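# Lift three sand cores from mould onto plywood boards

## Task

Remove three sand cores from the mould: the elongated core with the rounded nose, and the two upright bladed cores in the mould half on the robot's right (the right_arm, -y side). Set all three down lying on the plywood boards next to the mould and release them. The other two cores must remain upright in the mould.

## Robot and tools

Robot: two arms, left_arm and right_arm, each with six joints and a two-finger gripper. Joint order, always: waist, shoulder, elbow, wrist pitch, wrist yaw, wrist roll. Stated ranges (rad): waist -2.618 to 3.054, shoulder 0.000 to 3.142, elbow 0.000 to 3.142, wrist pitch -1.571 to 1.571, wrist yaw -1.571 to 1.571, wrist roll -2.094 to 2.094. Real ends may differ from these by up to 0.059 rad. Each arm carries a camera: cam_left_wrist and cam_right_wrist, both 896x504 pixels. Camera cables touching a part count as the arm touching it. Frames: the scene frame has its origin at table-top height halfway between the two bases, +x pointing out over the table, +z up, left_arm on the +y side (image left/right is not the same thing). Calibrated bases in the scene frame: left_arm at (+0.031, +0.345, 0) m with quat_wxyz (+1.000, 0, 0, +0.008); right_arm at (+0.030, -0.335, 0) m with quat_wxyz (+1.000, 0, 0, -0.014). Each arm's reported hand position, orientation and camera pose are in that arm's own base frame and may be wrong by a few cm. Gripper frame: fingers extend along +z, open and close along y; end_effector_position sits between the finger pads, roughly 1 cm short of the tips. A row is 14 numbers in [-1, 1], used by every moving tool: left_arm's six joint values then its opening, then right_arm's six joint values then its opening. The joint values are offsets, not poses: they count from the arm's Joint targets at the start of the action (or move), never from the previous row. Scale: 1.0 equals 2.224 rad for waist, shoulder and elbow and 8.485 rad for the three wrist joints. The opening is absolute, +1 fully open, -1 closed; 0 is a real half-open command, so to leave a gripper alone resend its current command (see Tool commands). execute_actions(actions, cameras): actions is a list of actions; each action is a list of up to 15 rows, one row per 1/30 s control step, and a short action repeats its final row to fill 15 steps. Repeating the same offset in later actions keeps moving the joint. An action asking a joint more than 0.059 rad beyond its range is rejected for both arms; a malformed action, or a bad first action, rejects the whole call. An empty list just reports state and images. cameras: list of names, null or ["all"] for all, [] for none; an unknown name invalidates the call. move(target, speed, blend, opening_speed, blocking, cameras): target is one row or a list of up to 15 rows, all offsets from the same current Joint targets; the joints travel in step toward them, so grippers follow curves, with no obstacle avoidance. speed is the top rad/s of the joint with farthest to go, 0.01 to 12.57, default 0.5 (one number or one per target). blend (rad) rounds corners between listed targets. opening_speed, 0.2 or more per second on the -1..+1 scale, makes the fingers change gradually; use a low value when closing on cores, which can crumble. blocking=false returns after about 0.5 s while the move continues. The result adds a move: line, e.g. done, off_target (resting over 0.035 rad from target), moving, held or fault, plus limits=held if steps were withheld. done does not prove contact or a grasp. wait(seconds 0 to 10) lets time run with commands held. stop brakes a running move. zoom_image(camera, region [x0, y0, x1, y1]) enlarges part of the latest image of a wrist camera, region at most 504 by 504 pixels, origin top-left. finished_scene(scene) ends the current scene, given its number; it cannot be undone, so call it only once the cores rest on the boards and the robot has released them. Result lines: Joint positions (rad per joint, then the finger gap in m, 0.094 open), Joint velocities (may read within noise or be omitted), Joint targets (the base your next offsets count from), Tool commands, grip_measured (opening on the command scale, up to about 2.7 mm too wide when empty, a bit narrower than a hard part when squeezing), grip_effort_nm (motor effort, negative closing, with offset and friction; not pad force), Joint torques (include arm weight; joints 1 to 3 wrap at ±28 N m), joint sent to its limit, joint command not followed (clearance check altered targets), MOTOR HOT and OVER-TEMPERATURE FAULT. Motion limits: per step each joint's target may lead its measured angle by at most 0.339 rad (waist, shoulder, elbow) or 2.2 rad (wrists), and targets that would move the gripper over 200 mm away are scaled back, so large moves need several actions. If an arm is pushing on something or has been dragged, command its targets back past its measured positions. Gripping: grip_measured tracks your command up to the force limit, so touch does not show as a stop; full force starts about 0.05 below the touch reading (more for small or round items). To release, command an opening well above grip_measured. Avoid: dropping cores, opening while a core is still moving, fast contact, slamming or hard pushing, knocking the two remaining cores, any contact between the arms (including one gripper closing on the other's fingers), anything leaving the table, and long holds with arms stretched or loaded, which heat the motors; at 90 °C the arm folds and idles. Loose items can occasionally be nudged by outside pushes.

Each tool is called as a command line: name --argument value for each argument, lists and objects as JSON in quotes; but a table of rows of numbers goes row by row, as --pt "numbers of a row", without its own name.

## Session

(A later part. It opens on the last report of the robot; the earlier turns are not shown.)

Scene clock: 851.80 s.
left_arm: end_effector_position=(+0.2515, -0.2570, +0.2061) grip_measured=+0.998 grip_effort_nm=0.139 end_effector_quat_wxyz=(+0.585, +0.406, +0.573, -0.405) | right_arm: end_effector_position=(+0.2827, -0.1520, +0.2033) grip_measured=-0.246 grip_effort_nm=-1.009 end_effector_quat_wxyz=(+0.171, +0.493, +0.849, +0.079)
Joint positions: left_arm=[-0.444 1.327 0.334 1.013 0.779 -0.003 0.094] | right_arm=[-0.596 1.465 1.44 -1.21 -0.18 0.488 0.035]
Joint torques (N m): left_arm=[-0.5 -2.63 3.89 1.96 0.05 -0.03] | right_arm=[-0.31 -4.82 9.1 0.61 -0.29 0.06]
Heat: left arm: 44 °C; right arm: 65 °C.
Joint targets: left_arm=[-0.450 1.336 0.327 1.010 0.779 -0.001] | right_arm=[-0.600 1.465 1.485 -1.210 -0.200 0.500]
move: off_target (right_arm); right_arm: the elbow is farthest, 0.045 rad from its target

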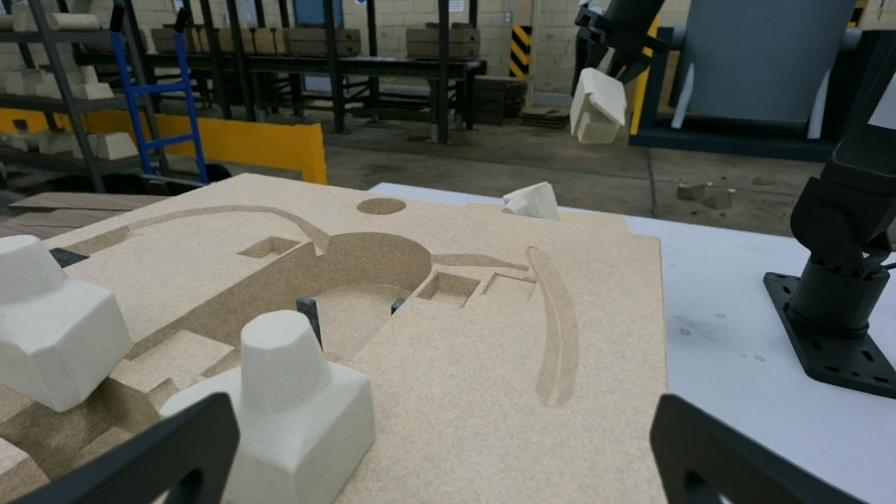

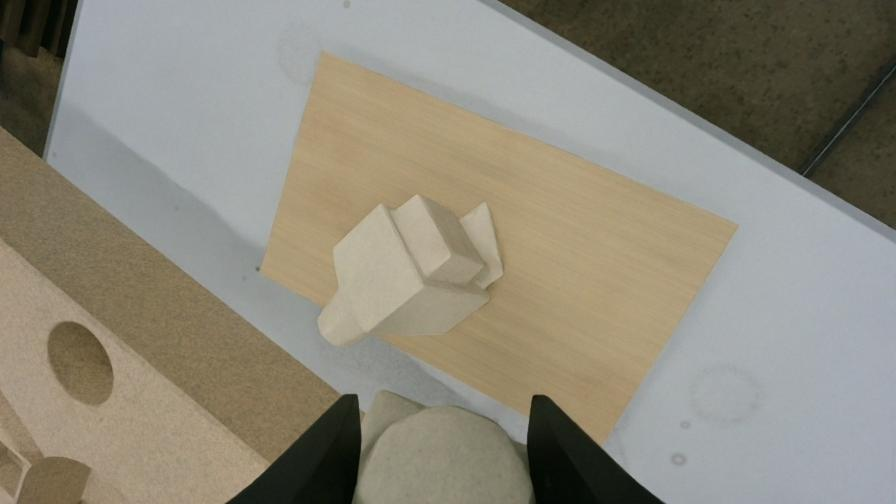

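move --target '[0,0,0,0,0,0,1,-0.0566,0.2406,0.1349,-0.0412,-0.0025,0.0193,-0.5]' --speed 0.3

zoom_image --camera "cam_left_wrist" --region '[400, 60, 680, 260]'

Scene clock: 867.27 s.
left_arm: end_effector_position=(+0.2515, -0.2570, +0.2061) grip_measured=+0.998 grip_effort_nm=0.139 end_effector_quat_wxyz=(+0.585, +0.406, +0.573, -0.405) | right_arm: end_effector_position=(+0.2748, -0.1934, +0.1159) grip_measured=-0.247 grip_effort_nm=-1.009 end_effector_quat_wxyz=(-0.094, +0.635, +0.760, +0.101)
Joint positions: left_arm=[-0.444 1.327 0.334 1.013 0.779 -0.003 0.094] | right_arm=[-0.72 1.999 1.749 -1.516 -0.197 0.654 0.035]
Joint torques (N m): left_arm=[-0.43 -2.45 3.88 1.97 0.04 -0.04] | right_arm=[-0.42 -8.49 7.71 -0.65 -0.32 0.11]
Heat: left arm: 44 °C; right arm: 53 °C.
Joint targets: left_arm=[-0.450 1.336 0.327 1.010 0.779 -0.001] | right_arm=[-0.726 2.000 1.785 -1.560 -0.221 0.663]
move: off_target (right_arm); right_arm: the wrist pitch is farthest, 0.043 rad from its target

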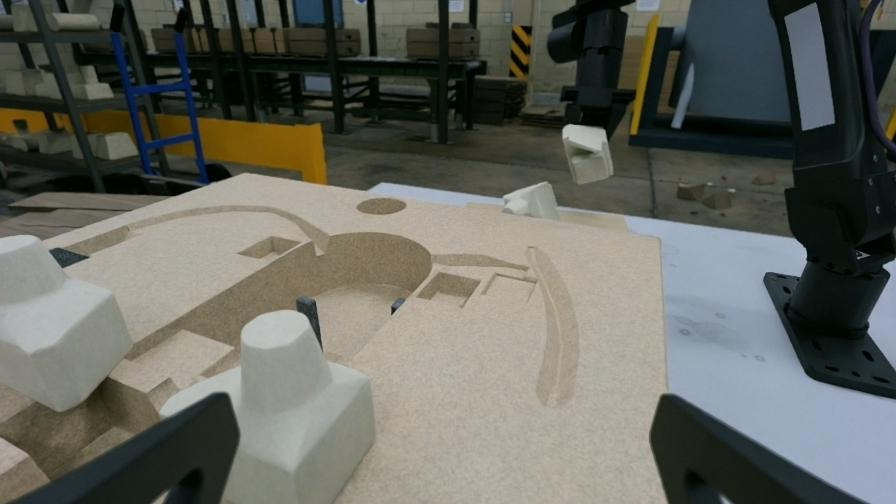

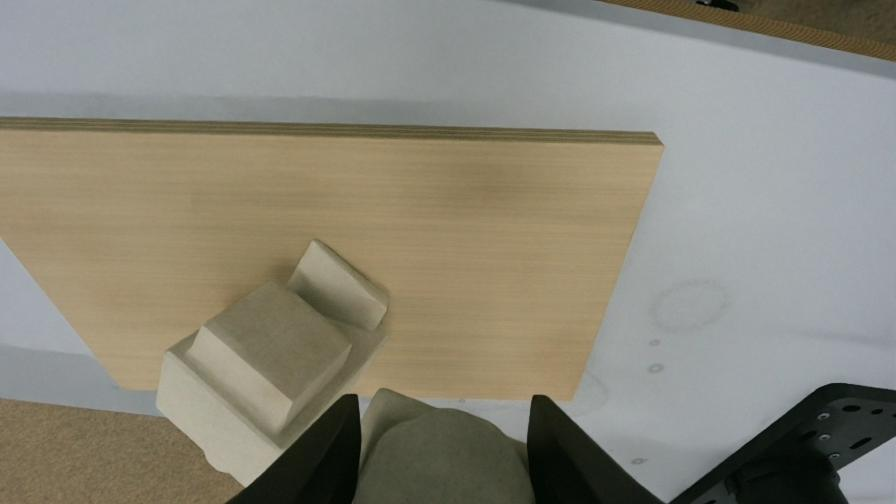

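Scaled by 1.800.

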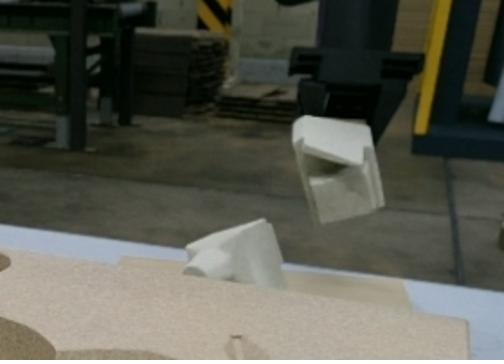

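move --target '[0,0,0,0,0,0,1,0,0.0081,-0.0701,0.0118,-0.0024,0,-0.5]' --speed 0.15

zoom_image --camera "cam_left_wrist" --region '[400, 60, 680, 260]'

Scene clock: 873.27 s.
left_arm: end_effector_position=(+0.2515, -0.2570, +0.2061) grip_measured=+0.998 grip_effort_nm=0.139 end_effector_quat_wxyz=(+0.585, +0.406, +0.573, -0.405) | right_arm: end_effector_position=(+0.2668, -0.1818, +0.0850) grip_measured=-0.247 grip_effort_nm=-1.004 end_effector_quat_wxyz=(-0.124, +0.636, +0.753, +0.111)
Joint positions: left_arm=[-0.444 1.327 0.334 1.013 0.779 -0.003 0.094] | right_arm=[-0.72 2.013 1.63 -1.444 -0.216 0.655 0.035]
Joint torques (N m): left_arm=[-0.39 -2.54 3.84 1.96 0.03 -0.06] | right_arm=[-0.51 -8.17 4.63 -0.46 -0.33 0.06]
Heat: left arm: 44 °C; right arm: 53 °C.
Joint targets: left_arm=[-0.450 1.336 0.327 1.010 0.779 -0.001] | right_arm=[-0.726 2.018 1.629 -1.460 -0.242 0.663]
move: done

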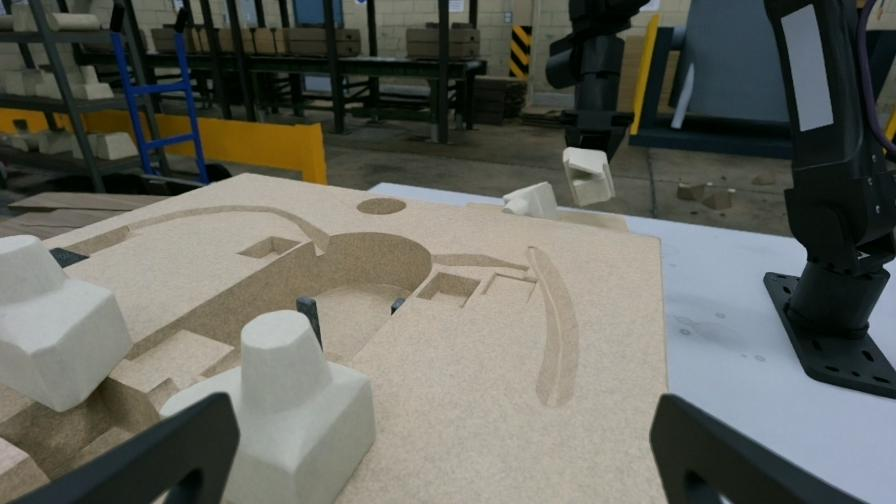

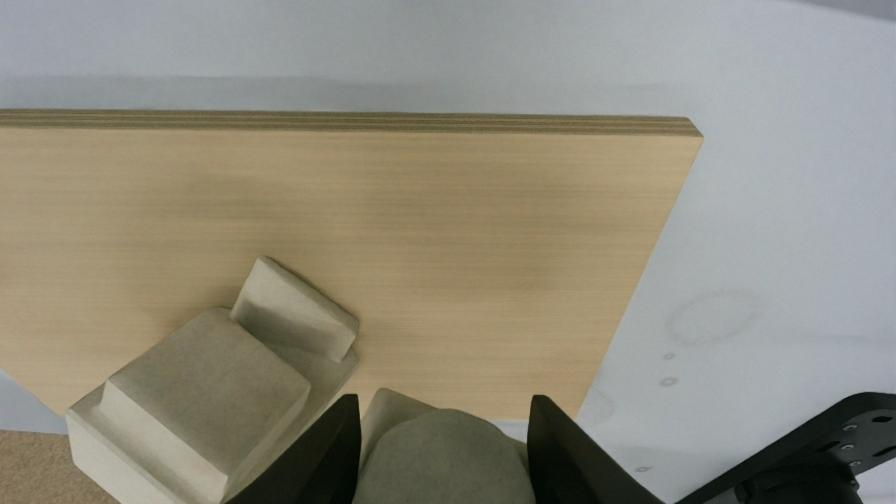

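Scaled by 1.800.

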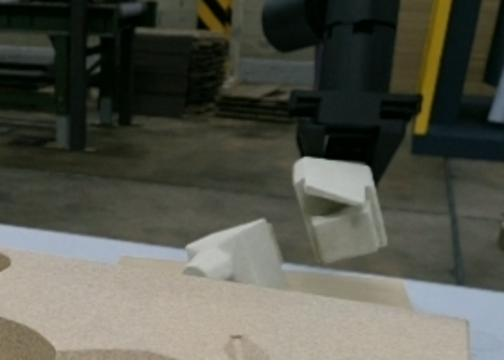

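move --target '[0,0,0,0,0,0,1,0,0.009,-0.031,0.0085,0,0,-0.5]' --speed 0.1

zoom_image --camera "cam_left_wrist" --region '[400, 60, 680, 260]'

Scene clock: 878.57 s.
left_arm: end_effector_position=(+0.2515, -0.2570, +0.2061) grip_measured=+0.998 grip_effort_nm=0.134 end_effector_quat_wxyz=(+0.585, +0.406, +0.573, -0.405) | right_arm: end_effector_position=(+0.2647, -0.1797, +0.0620) grip_measured=-0.247 grip_effort_nm=-0.999 end_effector_quat_wxyz=(-0.131, +0.636, +0.752, +0.112)
Joint positions: left_arm=[-0.444 1.327 0.334 1.013 0.779 -0.003 0.094] | right_arm=[-0.72 2.033 1.562 -1.372 -0.217 0.655 0.035]
Joint torques (N m): left_arm=[-0.36 -2.61 3.86 1.98 0.03 -0.04] | right_arm=[-0.51 -8.16 4.48 -0.47 -0.35 0.06]
Heat: left arm: 44 °C; right arm: 51 °C.
Joint targets: left_arm=[-0.450 1.336 0.327 1.010 0.779 -0.001] | right_arm=[-0.726 2.038 1.560 -1.388 -0.242 0.663]
move: done

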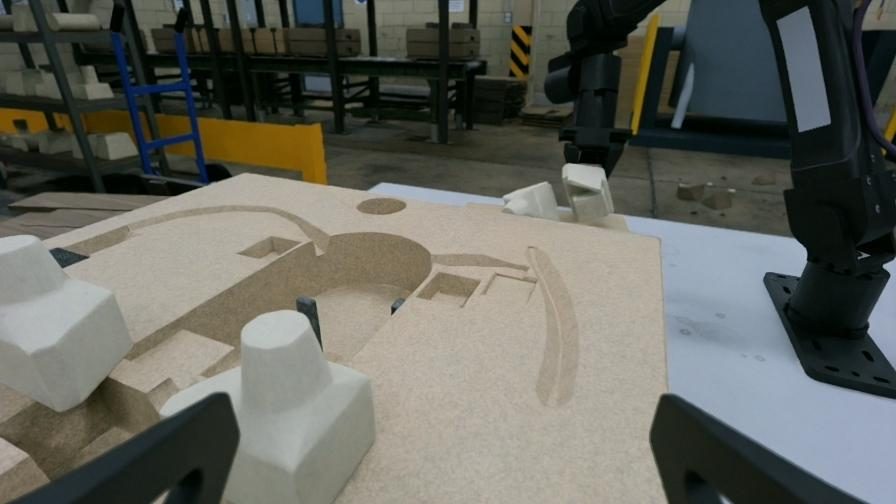

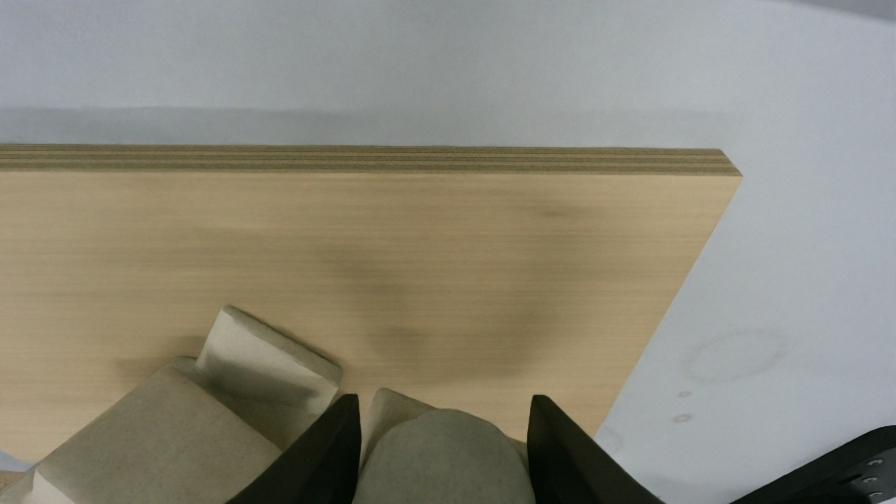

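Scaled by 1.800.

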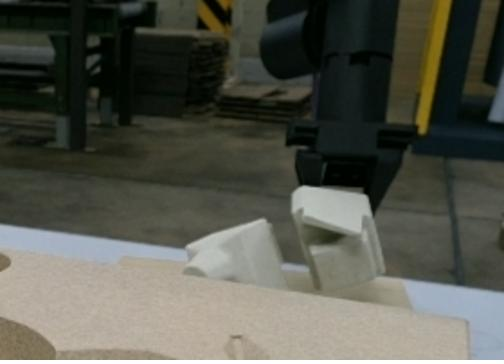

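move --pt "0 0 0 0 0 0 1 -0.0064 -0.0111 -0.0162 0.0013 0 0 -0.5" --pt "0 0 0 0 0 0 1 -0.0064 -0.0075 -0.0277 0.0075 0 0 -0.5" --speed 0.1

zoom_image --camera "cam_left_wrist" --region '[400, 60, 680, 260]'

Scene clock: 885.90 s.
left_arm: end_effector_position=(+0.2515, -0.2570, +0.2061) grip_measured=+0.998 grip_effort_nm=0.139 end_effector_quat_wxyz=(+0.585, +0.406, +0.573, -0.405) | right_arm: end_effector_position=(+0.2599, -0.1808, +0.0471) grip_measured=-0.247 grip_effort_nm=-1.009 end_effector_quat_wxyz=(-0.129, +0.641, +0.748, +0.113)
Joint positions: left_arm=[-0.444 1.327 0.334 1.013 0.779 -0.003 0.094] | right_arm=[-0.733 2.033 1.501 -1.308 -0.219 0.655 0.035]
Joint torques (N m): left_arm=[-0.47 -2.58 3.89 1.96 0.04 -0.05] | right_arm=[-0.64 -9.39 4.34 -0.49 -0.34 0.05]
Heat: left arm: 44 °C; right arm: 52 °C.
Joint targets: left_arm=[-0.450 1.336 0.327 1.010 0.779 -0.001] | right_arm=[-0.740 2.022 1.498 -1.324 -0.242 0.663]
move: done

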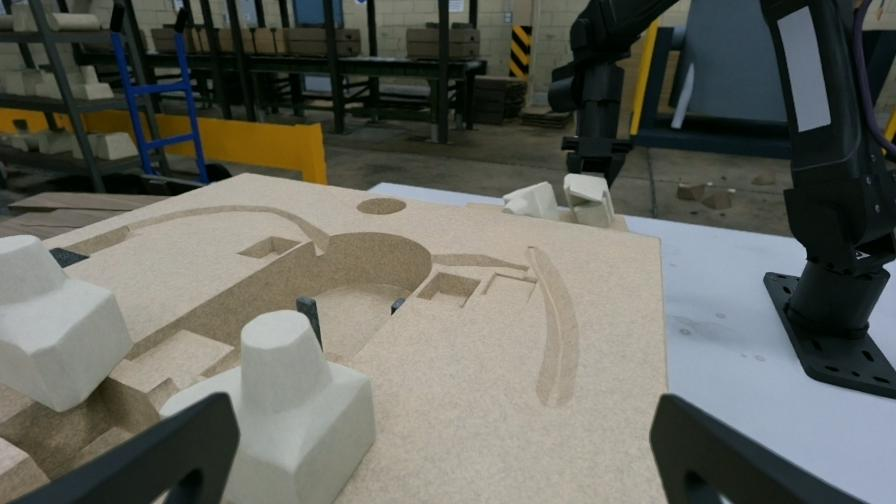

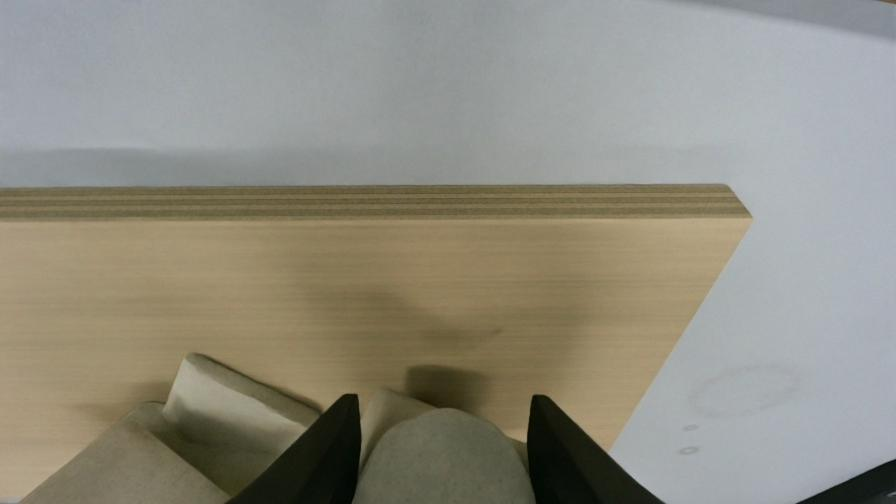

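Scaled by 1.800.

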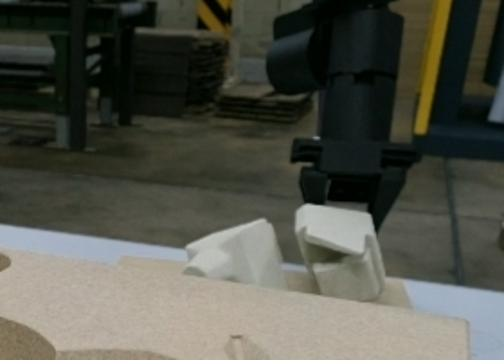

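move --target '[0,0,0,0,0,0,1,-0.002,0.0045,-0.0122,0.0043,0,0,-0.5]' --speed 0.08

zoom_image --camera "cam_left_wrist" --region '[400, 60, 680, 260]'

Scene clock: 889.47 s.
left_arm: end_effector_position=(+0.2515, -0.2570, +0.2061) grip_measured=+0.998 grip_effort_nm=0.134 end_effector_quat_wxyz=(+0.585, +0.406, +0.573, -0.405) | right_arm: end_effector_position=(+0.2597, -0.1799, +0.0416) grip_measured=-0.247 grip_effort_nm=-1.009 end_effector_quat_wxyz=(-0.127, +0.643, +0.746, +0.119)
Joint positions: left_arm=[-0.444 1.327 0.334 1.013 0.779 -0.003 0.094] | right_arm=[-0.738 2.033 1.478 -1.282 -0.229 0.655 0.035]
Joint torques (N m): left_arm=[-0.38 -2.55 3.92 1.96 0.04 -0.05] | right_arm=[-0.59 -8.57 4.05 -0.38 -0.24 0.06]
Heat: left arm: 44 °C; right arm: 53 °C.
Joint targets: left_arm=[-0.450 1.336 0.327 1.010 0.779 -0.001] | right_arm=[-0.744 2.032 1.471 -1.288 -0.242 0.663]
move: done

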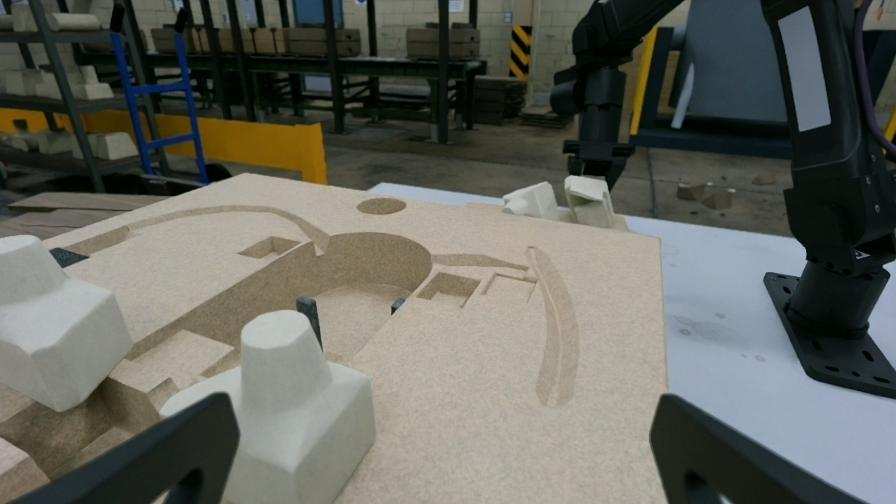

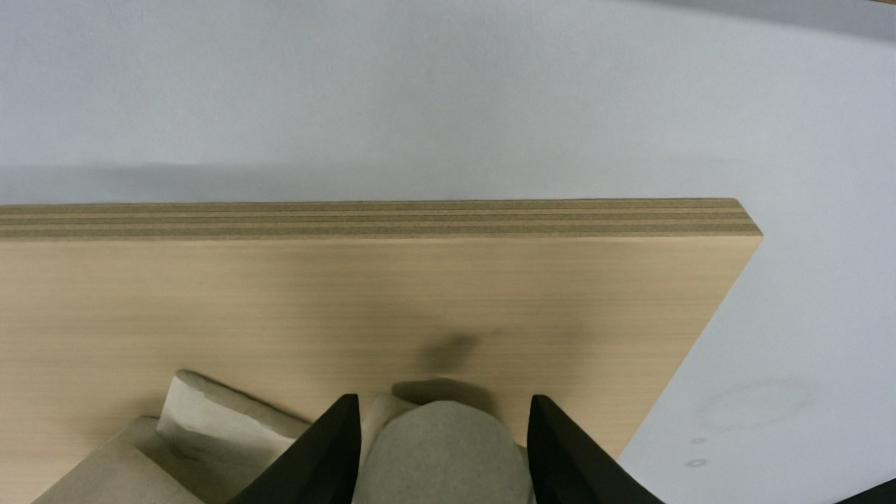

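Scaled by 1.800.

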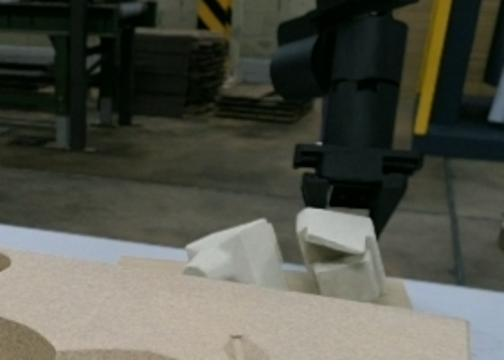

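move --target '[0,0,0,0,0,0,1,0,0,0,0,0,0,-0.02]' --opening_speed 0.2

zoom_image --camera "cam_left_wrist" --region '[400, 60, 680, 260]'

Scene clock: 894.27 s.
left_arm: end_effector_position=(+0.2515, -0.2570, +0.2061) grip_measured=+0.998 grip_effort_nm=0.125 end_effector_quat_wxyz=(+0.585, +0.406, +0.573, -0.405) | right_arm: end_effector_position=(+0.2600, -0.1799, +0.0418) grip_measured=-0.023 grip_effort_nm=0.183 end_effector_quat_wxyz=(-0.127, +0.644, +0.744, +0.121)
Joint positions: left_arm=[-0.444 1.327 0.334 1.013 0.779 -0.003 0.094] | right_arm=[-0.74 2.033 1.478 -1.282 -0.235 0.655 0.046]
Joint torques (N m): left_arm=[-0.44 -2.54 3.81 1.96 0.03 -0.03] | right_arm=[-0.31 -8.58 4.08 -0.38 -0.18 0.05]
Heat: left arm: 44 °C; right arm: 53 °C.
Joint targets: left_arm=[-0.450 1.336 0.327 1.010 0.779 -0.001] | right_arm=[-0.744 2.032 1.471 -1.288 -0.242 0.663]
move: done

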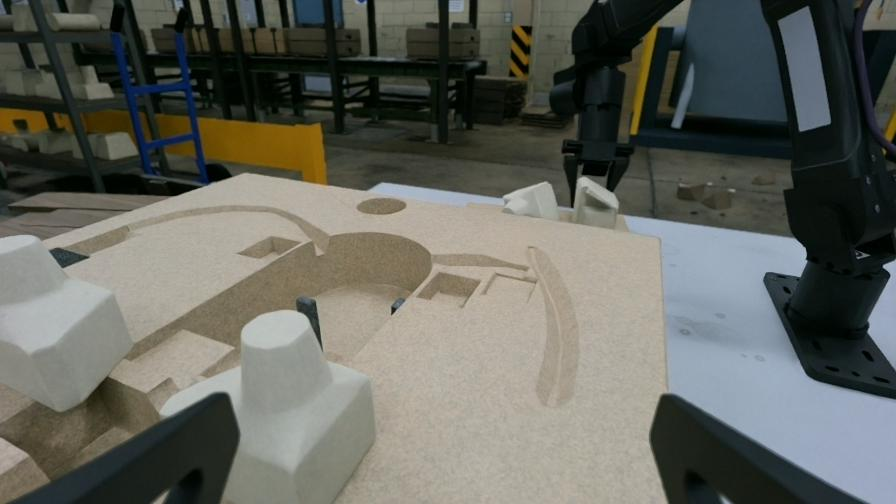

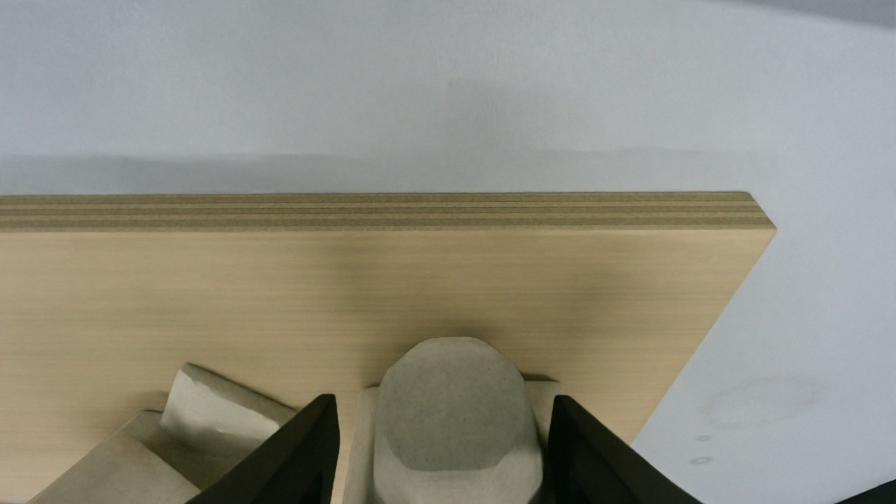

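Scaled by 1.800.

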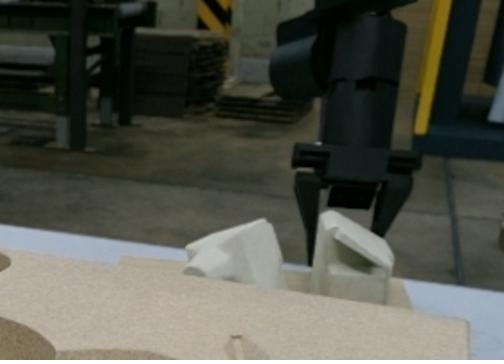

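move --pt "0 0 0 0 0 0 1 0 -0.005 0.04 -0.0105 0 0 0.0" --pt "0 0 0 0 0 0 1 0 -0.0135 0.0899 -0.0236 0 0 0.0" --speed '[0.1,0.2]'

zoom_image --camera "cam_left_wrist" --region '[400, 60, 680, 260]'

Scene clock: 900.80 s.
left_arm: end_effector_position=(+0.2515, -0.2570, +0.2061) grip_measured=+0.998 grip_effort_nm=0.134 end_effector_quat_wxyz=(+0.585, +0.406, +0.573, -0.405) | right_arm: end_effector_position=(+0.2640, -0.1834, +0.0845) grip_measured=-0.003 grip_effort_nm=0.178 end_effector_quat_wxyz=(-0.136, +0.644, +0.743, +0.122)
Joint positions: left_arm=[-0.444 1.327 0.334 1.013 0.779 -0.003 0.094] | right_arm=[-0.74 2.033 1.647 -1.469 -0.235 0.655 0.047]
Joint torques (N m): left_arm=[-0.46 -2.51 3.88 1.95 0.06 -0.03] | right_arm=[-0.39 -11.15 6.63 -0.54 -0.18 0.05]
Heat: left arm: 44 °C; right arm: 54 °C.
Joint targets: left_arm=[-0.450 1.336 0.327 1.010 0.779 -0.001] | right_arm=[-0.744 2.002 1.671 -1.488 -0.242 0.663]
move: done

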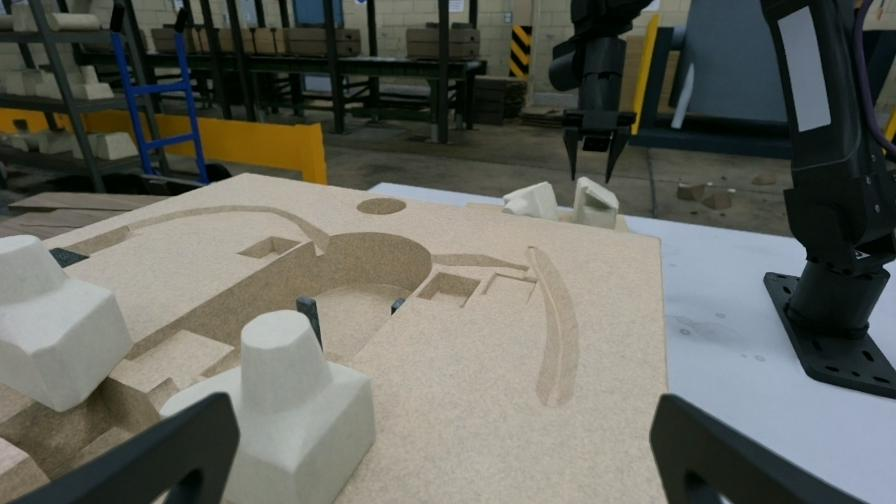

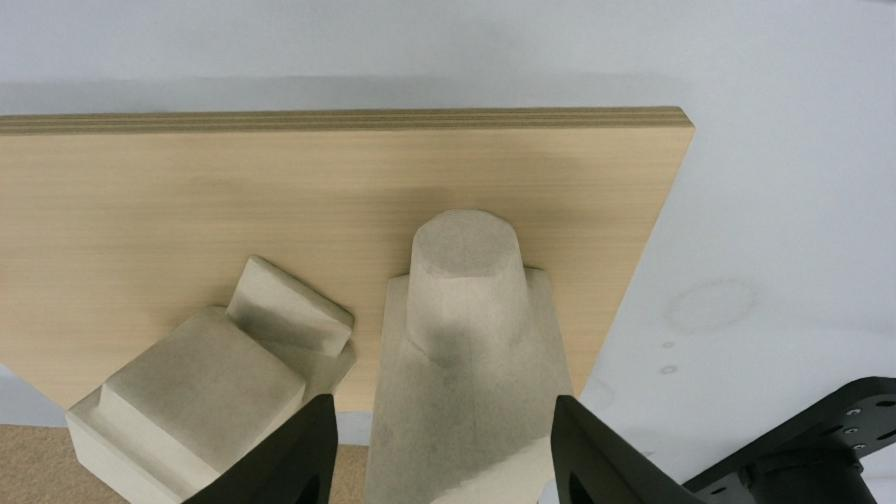

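Scaled by 1.800.

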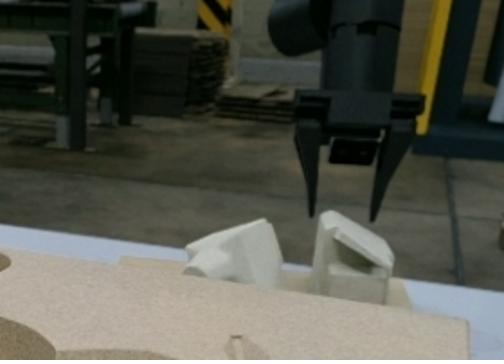

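move --target '[0,0,0,0,0,0,1,0,-0.2415,0.0,0.0328,0.0285,-0.0781,0.0]' --speed 0.5

Scene clock: 905.70 s.
left_arm: end_effector_position=(+0.2515, -0.2570, +0.2061) grip_measured=+0.998 grip_effort_nm=0.134 end_effector_quat_wxyz=(+0.585, +0.406, +0.573, -0.405) | right_arm: end_effector_position=(+0.2586, -0.2332, +0.2654) grip_measured=-0.003 grip_effort_nm=0.173 end_effector_quat_wxyz=(+0.238, +0.353, +0.901, -0.088)
Joint positions: left_arm=[-0.444 1.327 0.334 1.013 0.779 -0.003 0.094] | right_arm=[-0.74 1.477 1.647 -1.228 -0.006 0.009 0.047]
Joint torques (N m): left_arm=[-0.4 -2.56 3.78 1.95 0.03 -0.04] | right_arm=[-0.39 -5.82 7.35 1.06 0.07 -0.15]
Heat: left arm: 44 °C; right arm: 55 °C.
Joint targets: left_arm=[-0.450 1.336 0.327 1.010 0.779 -0.001] | right_arm=[-0.744 1.464 1.671 -1.209 0.000 0.001]
move: done

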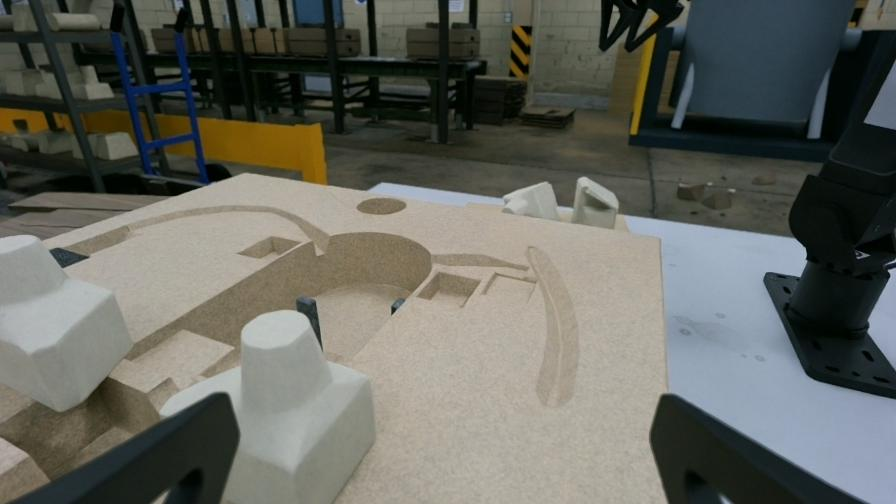

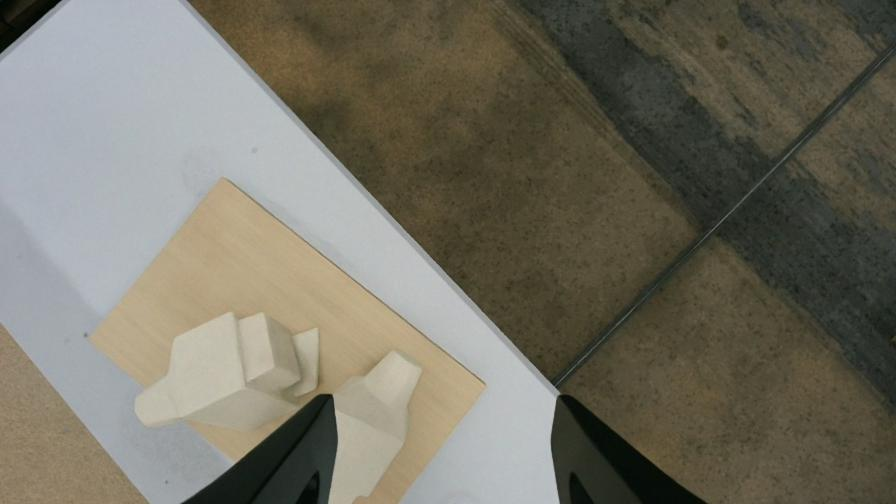

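finished_scene --scene 1

The scene is finished: the task was done.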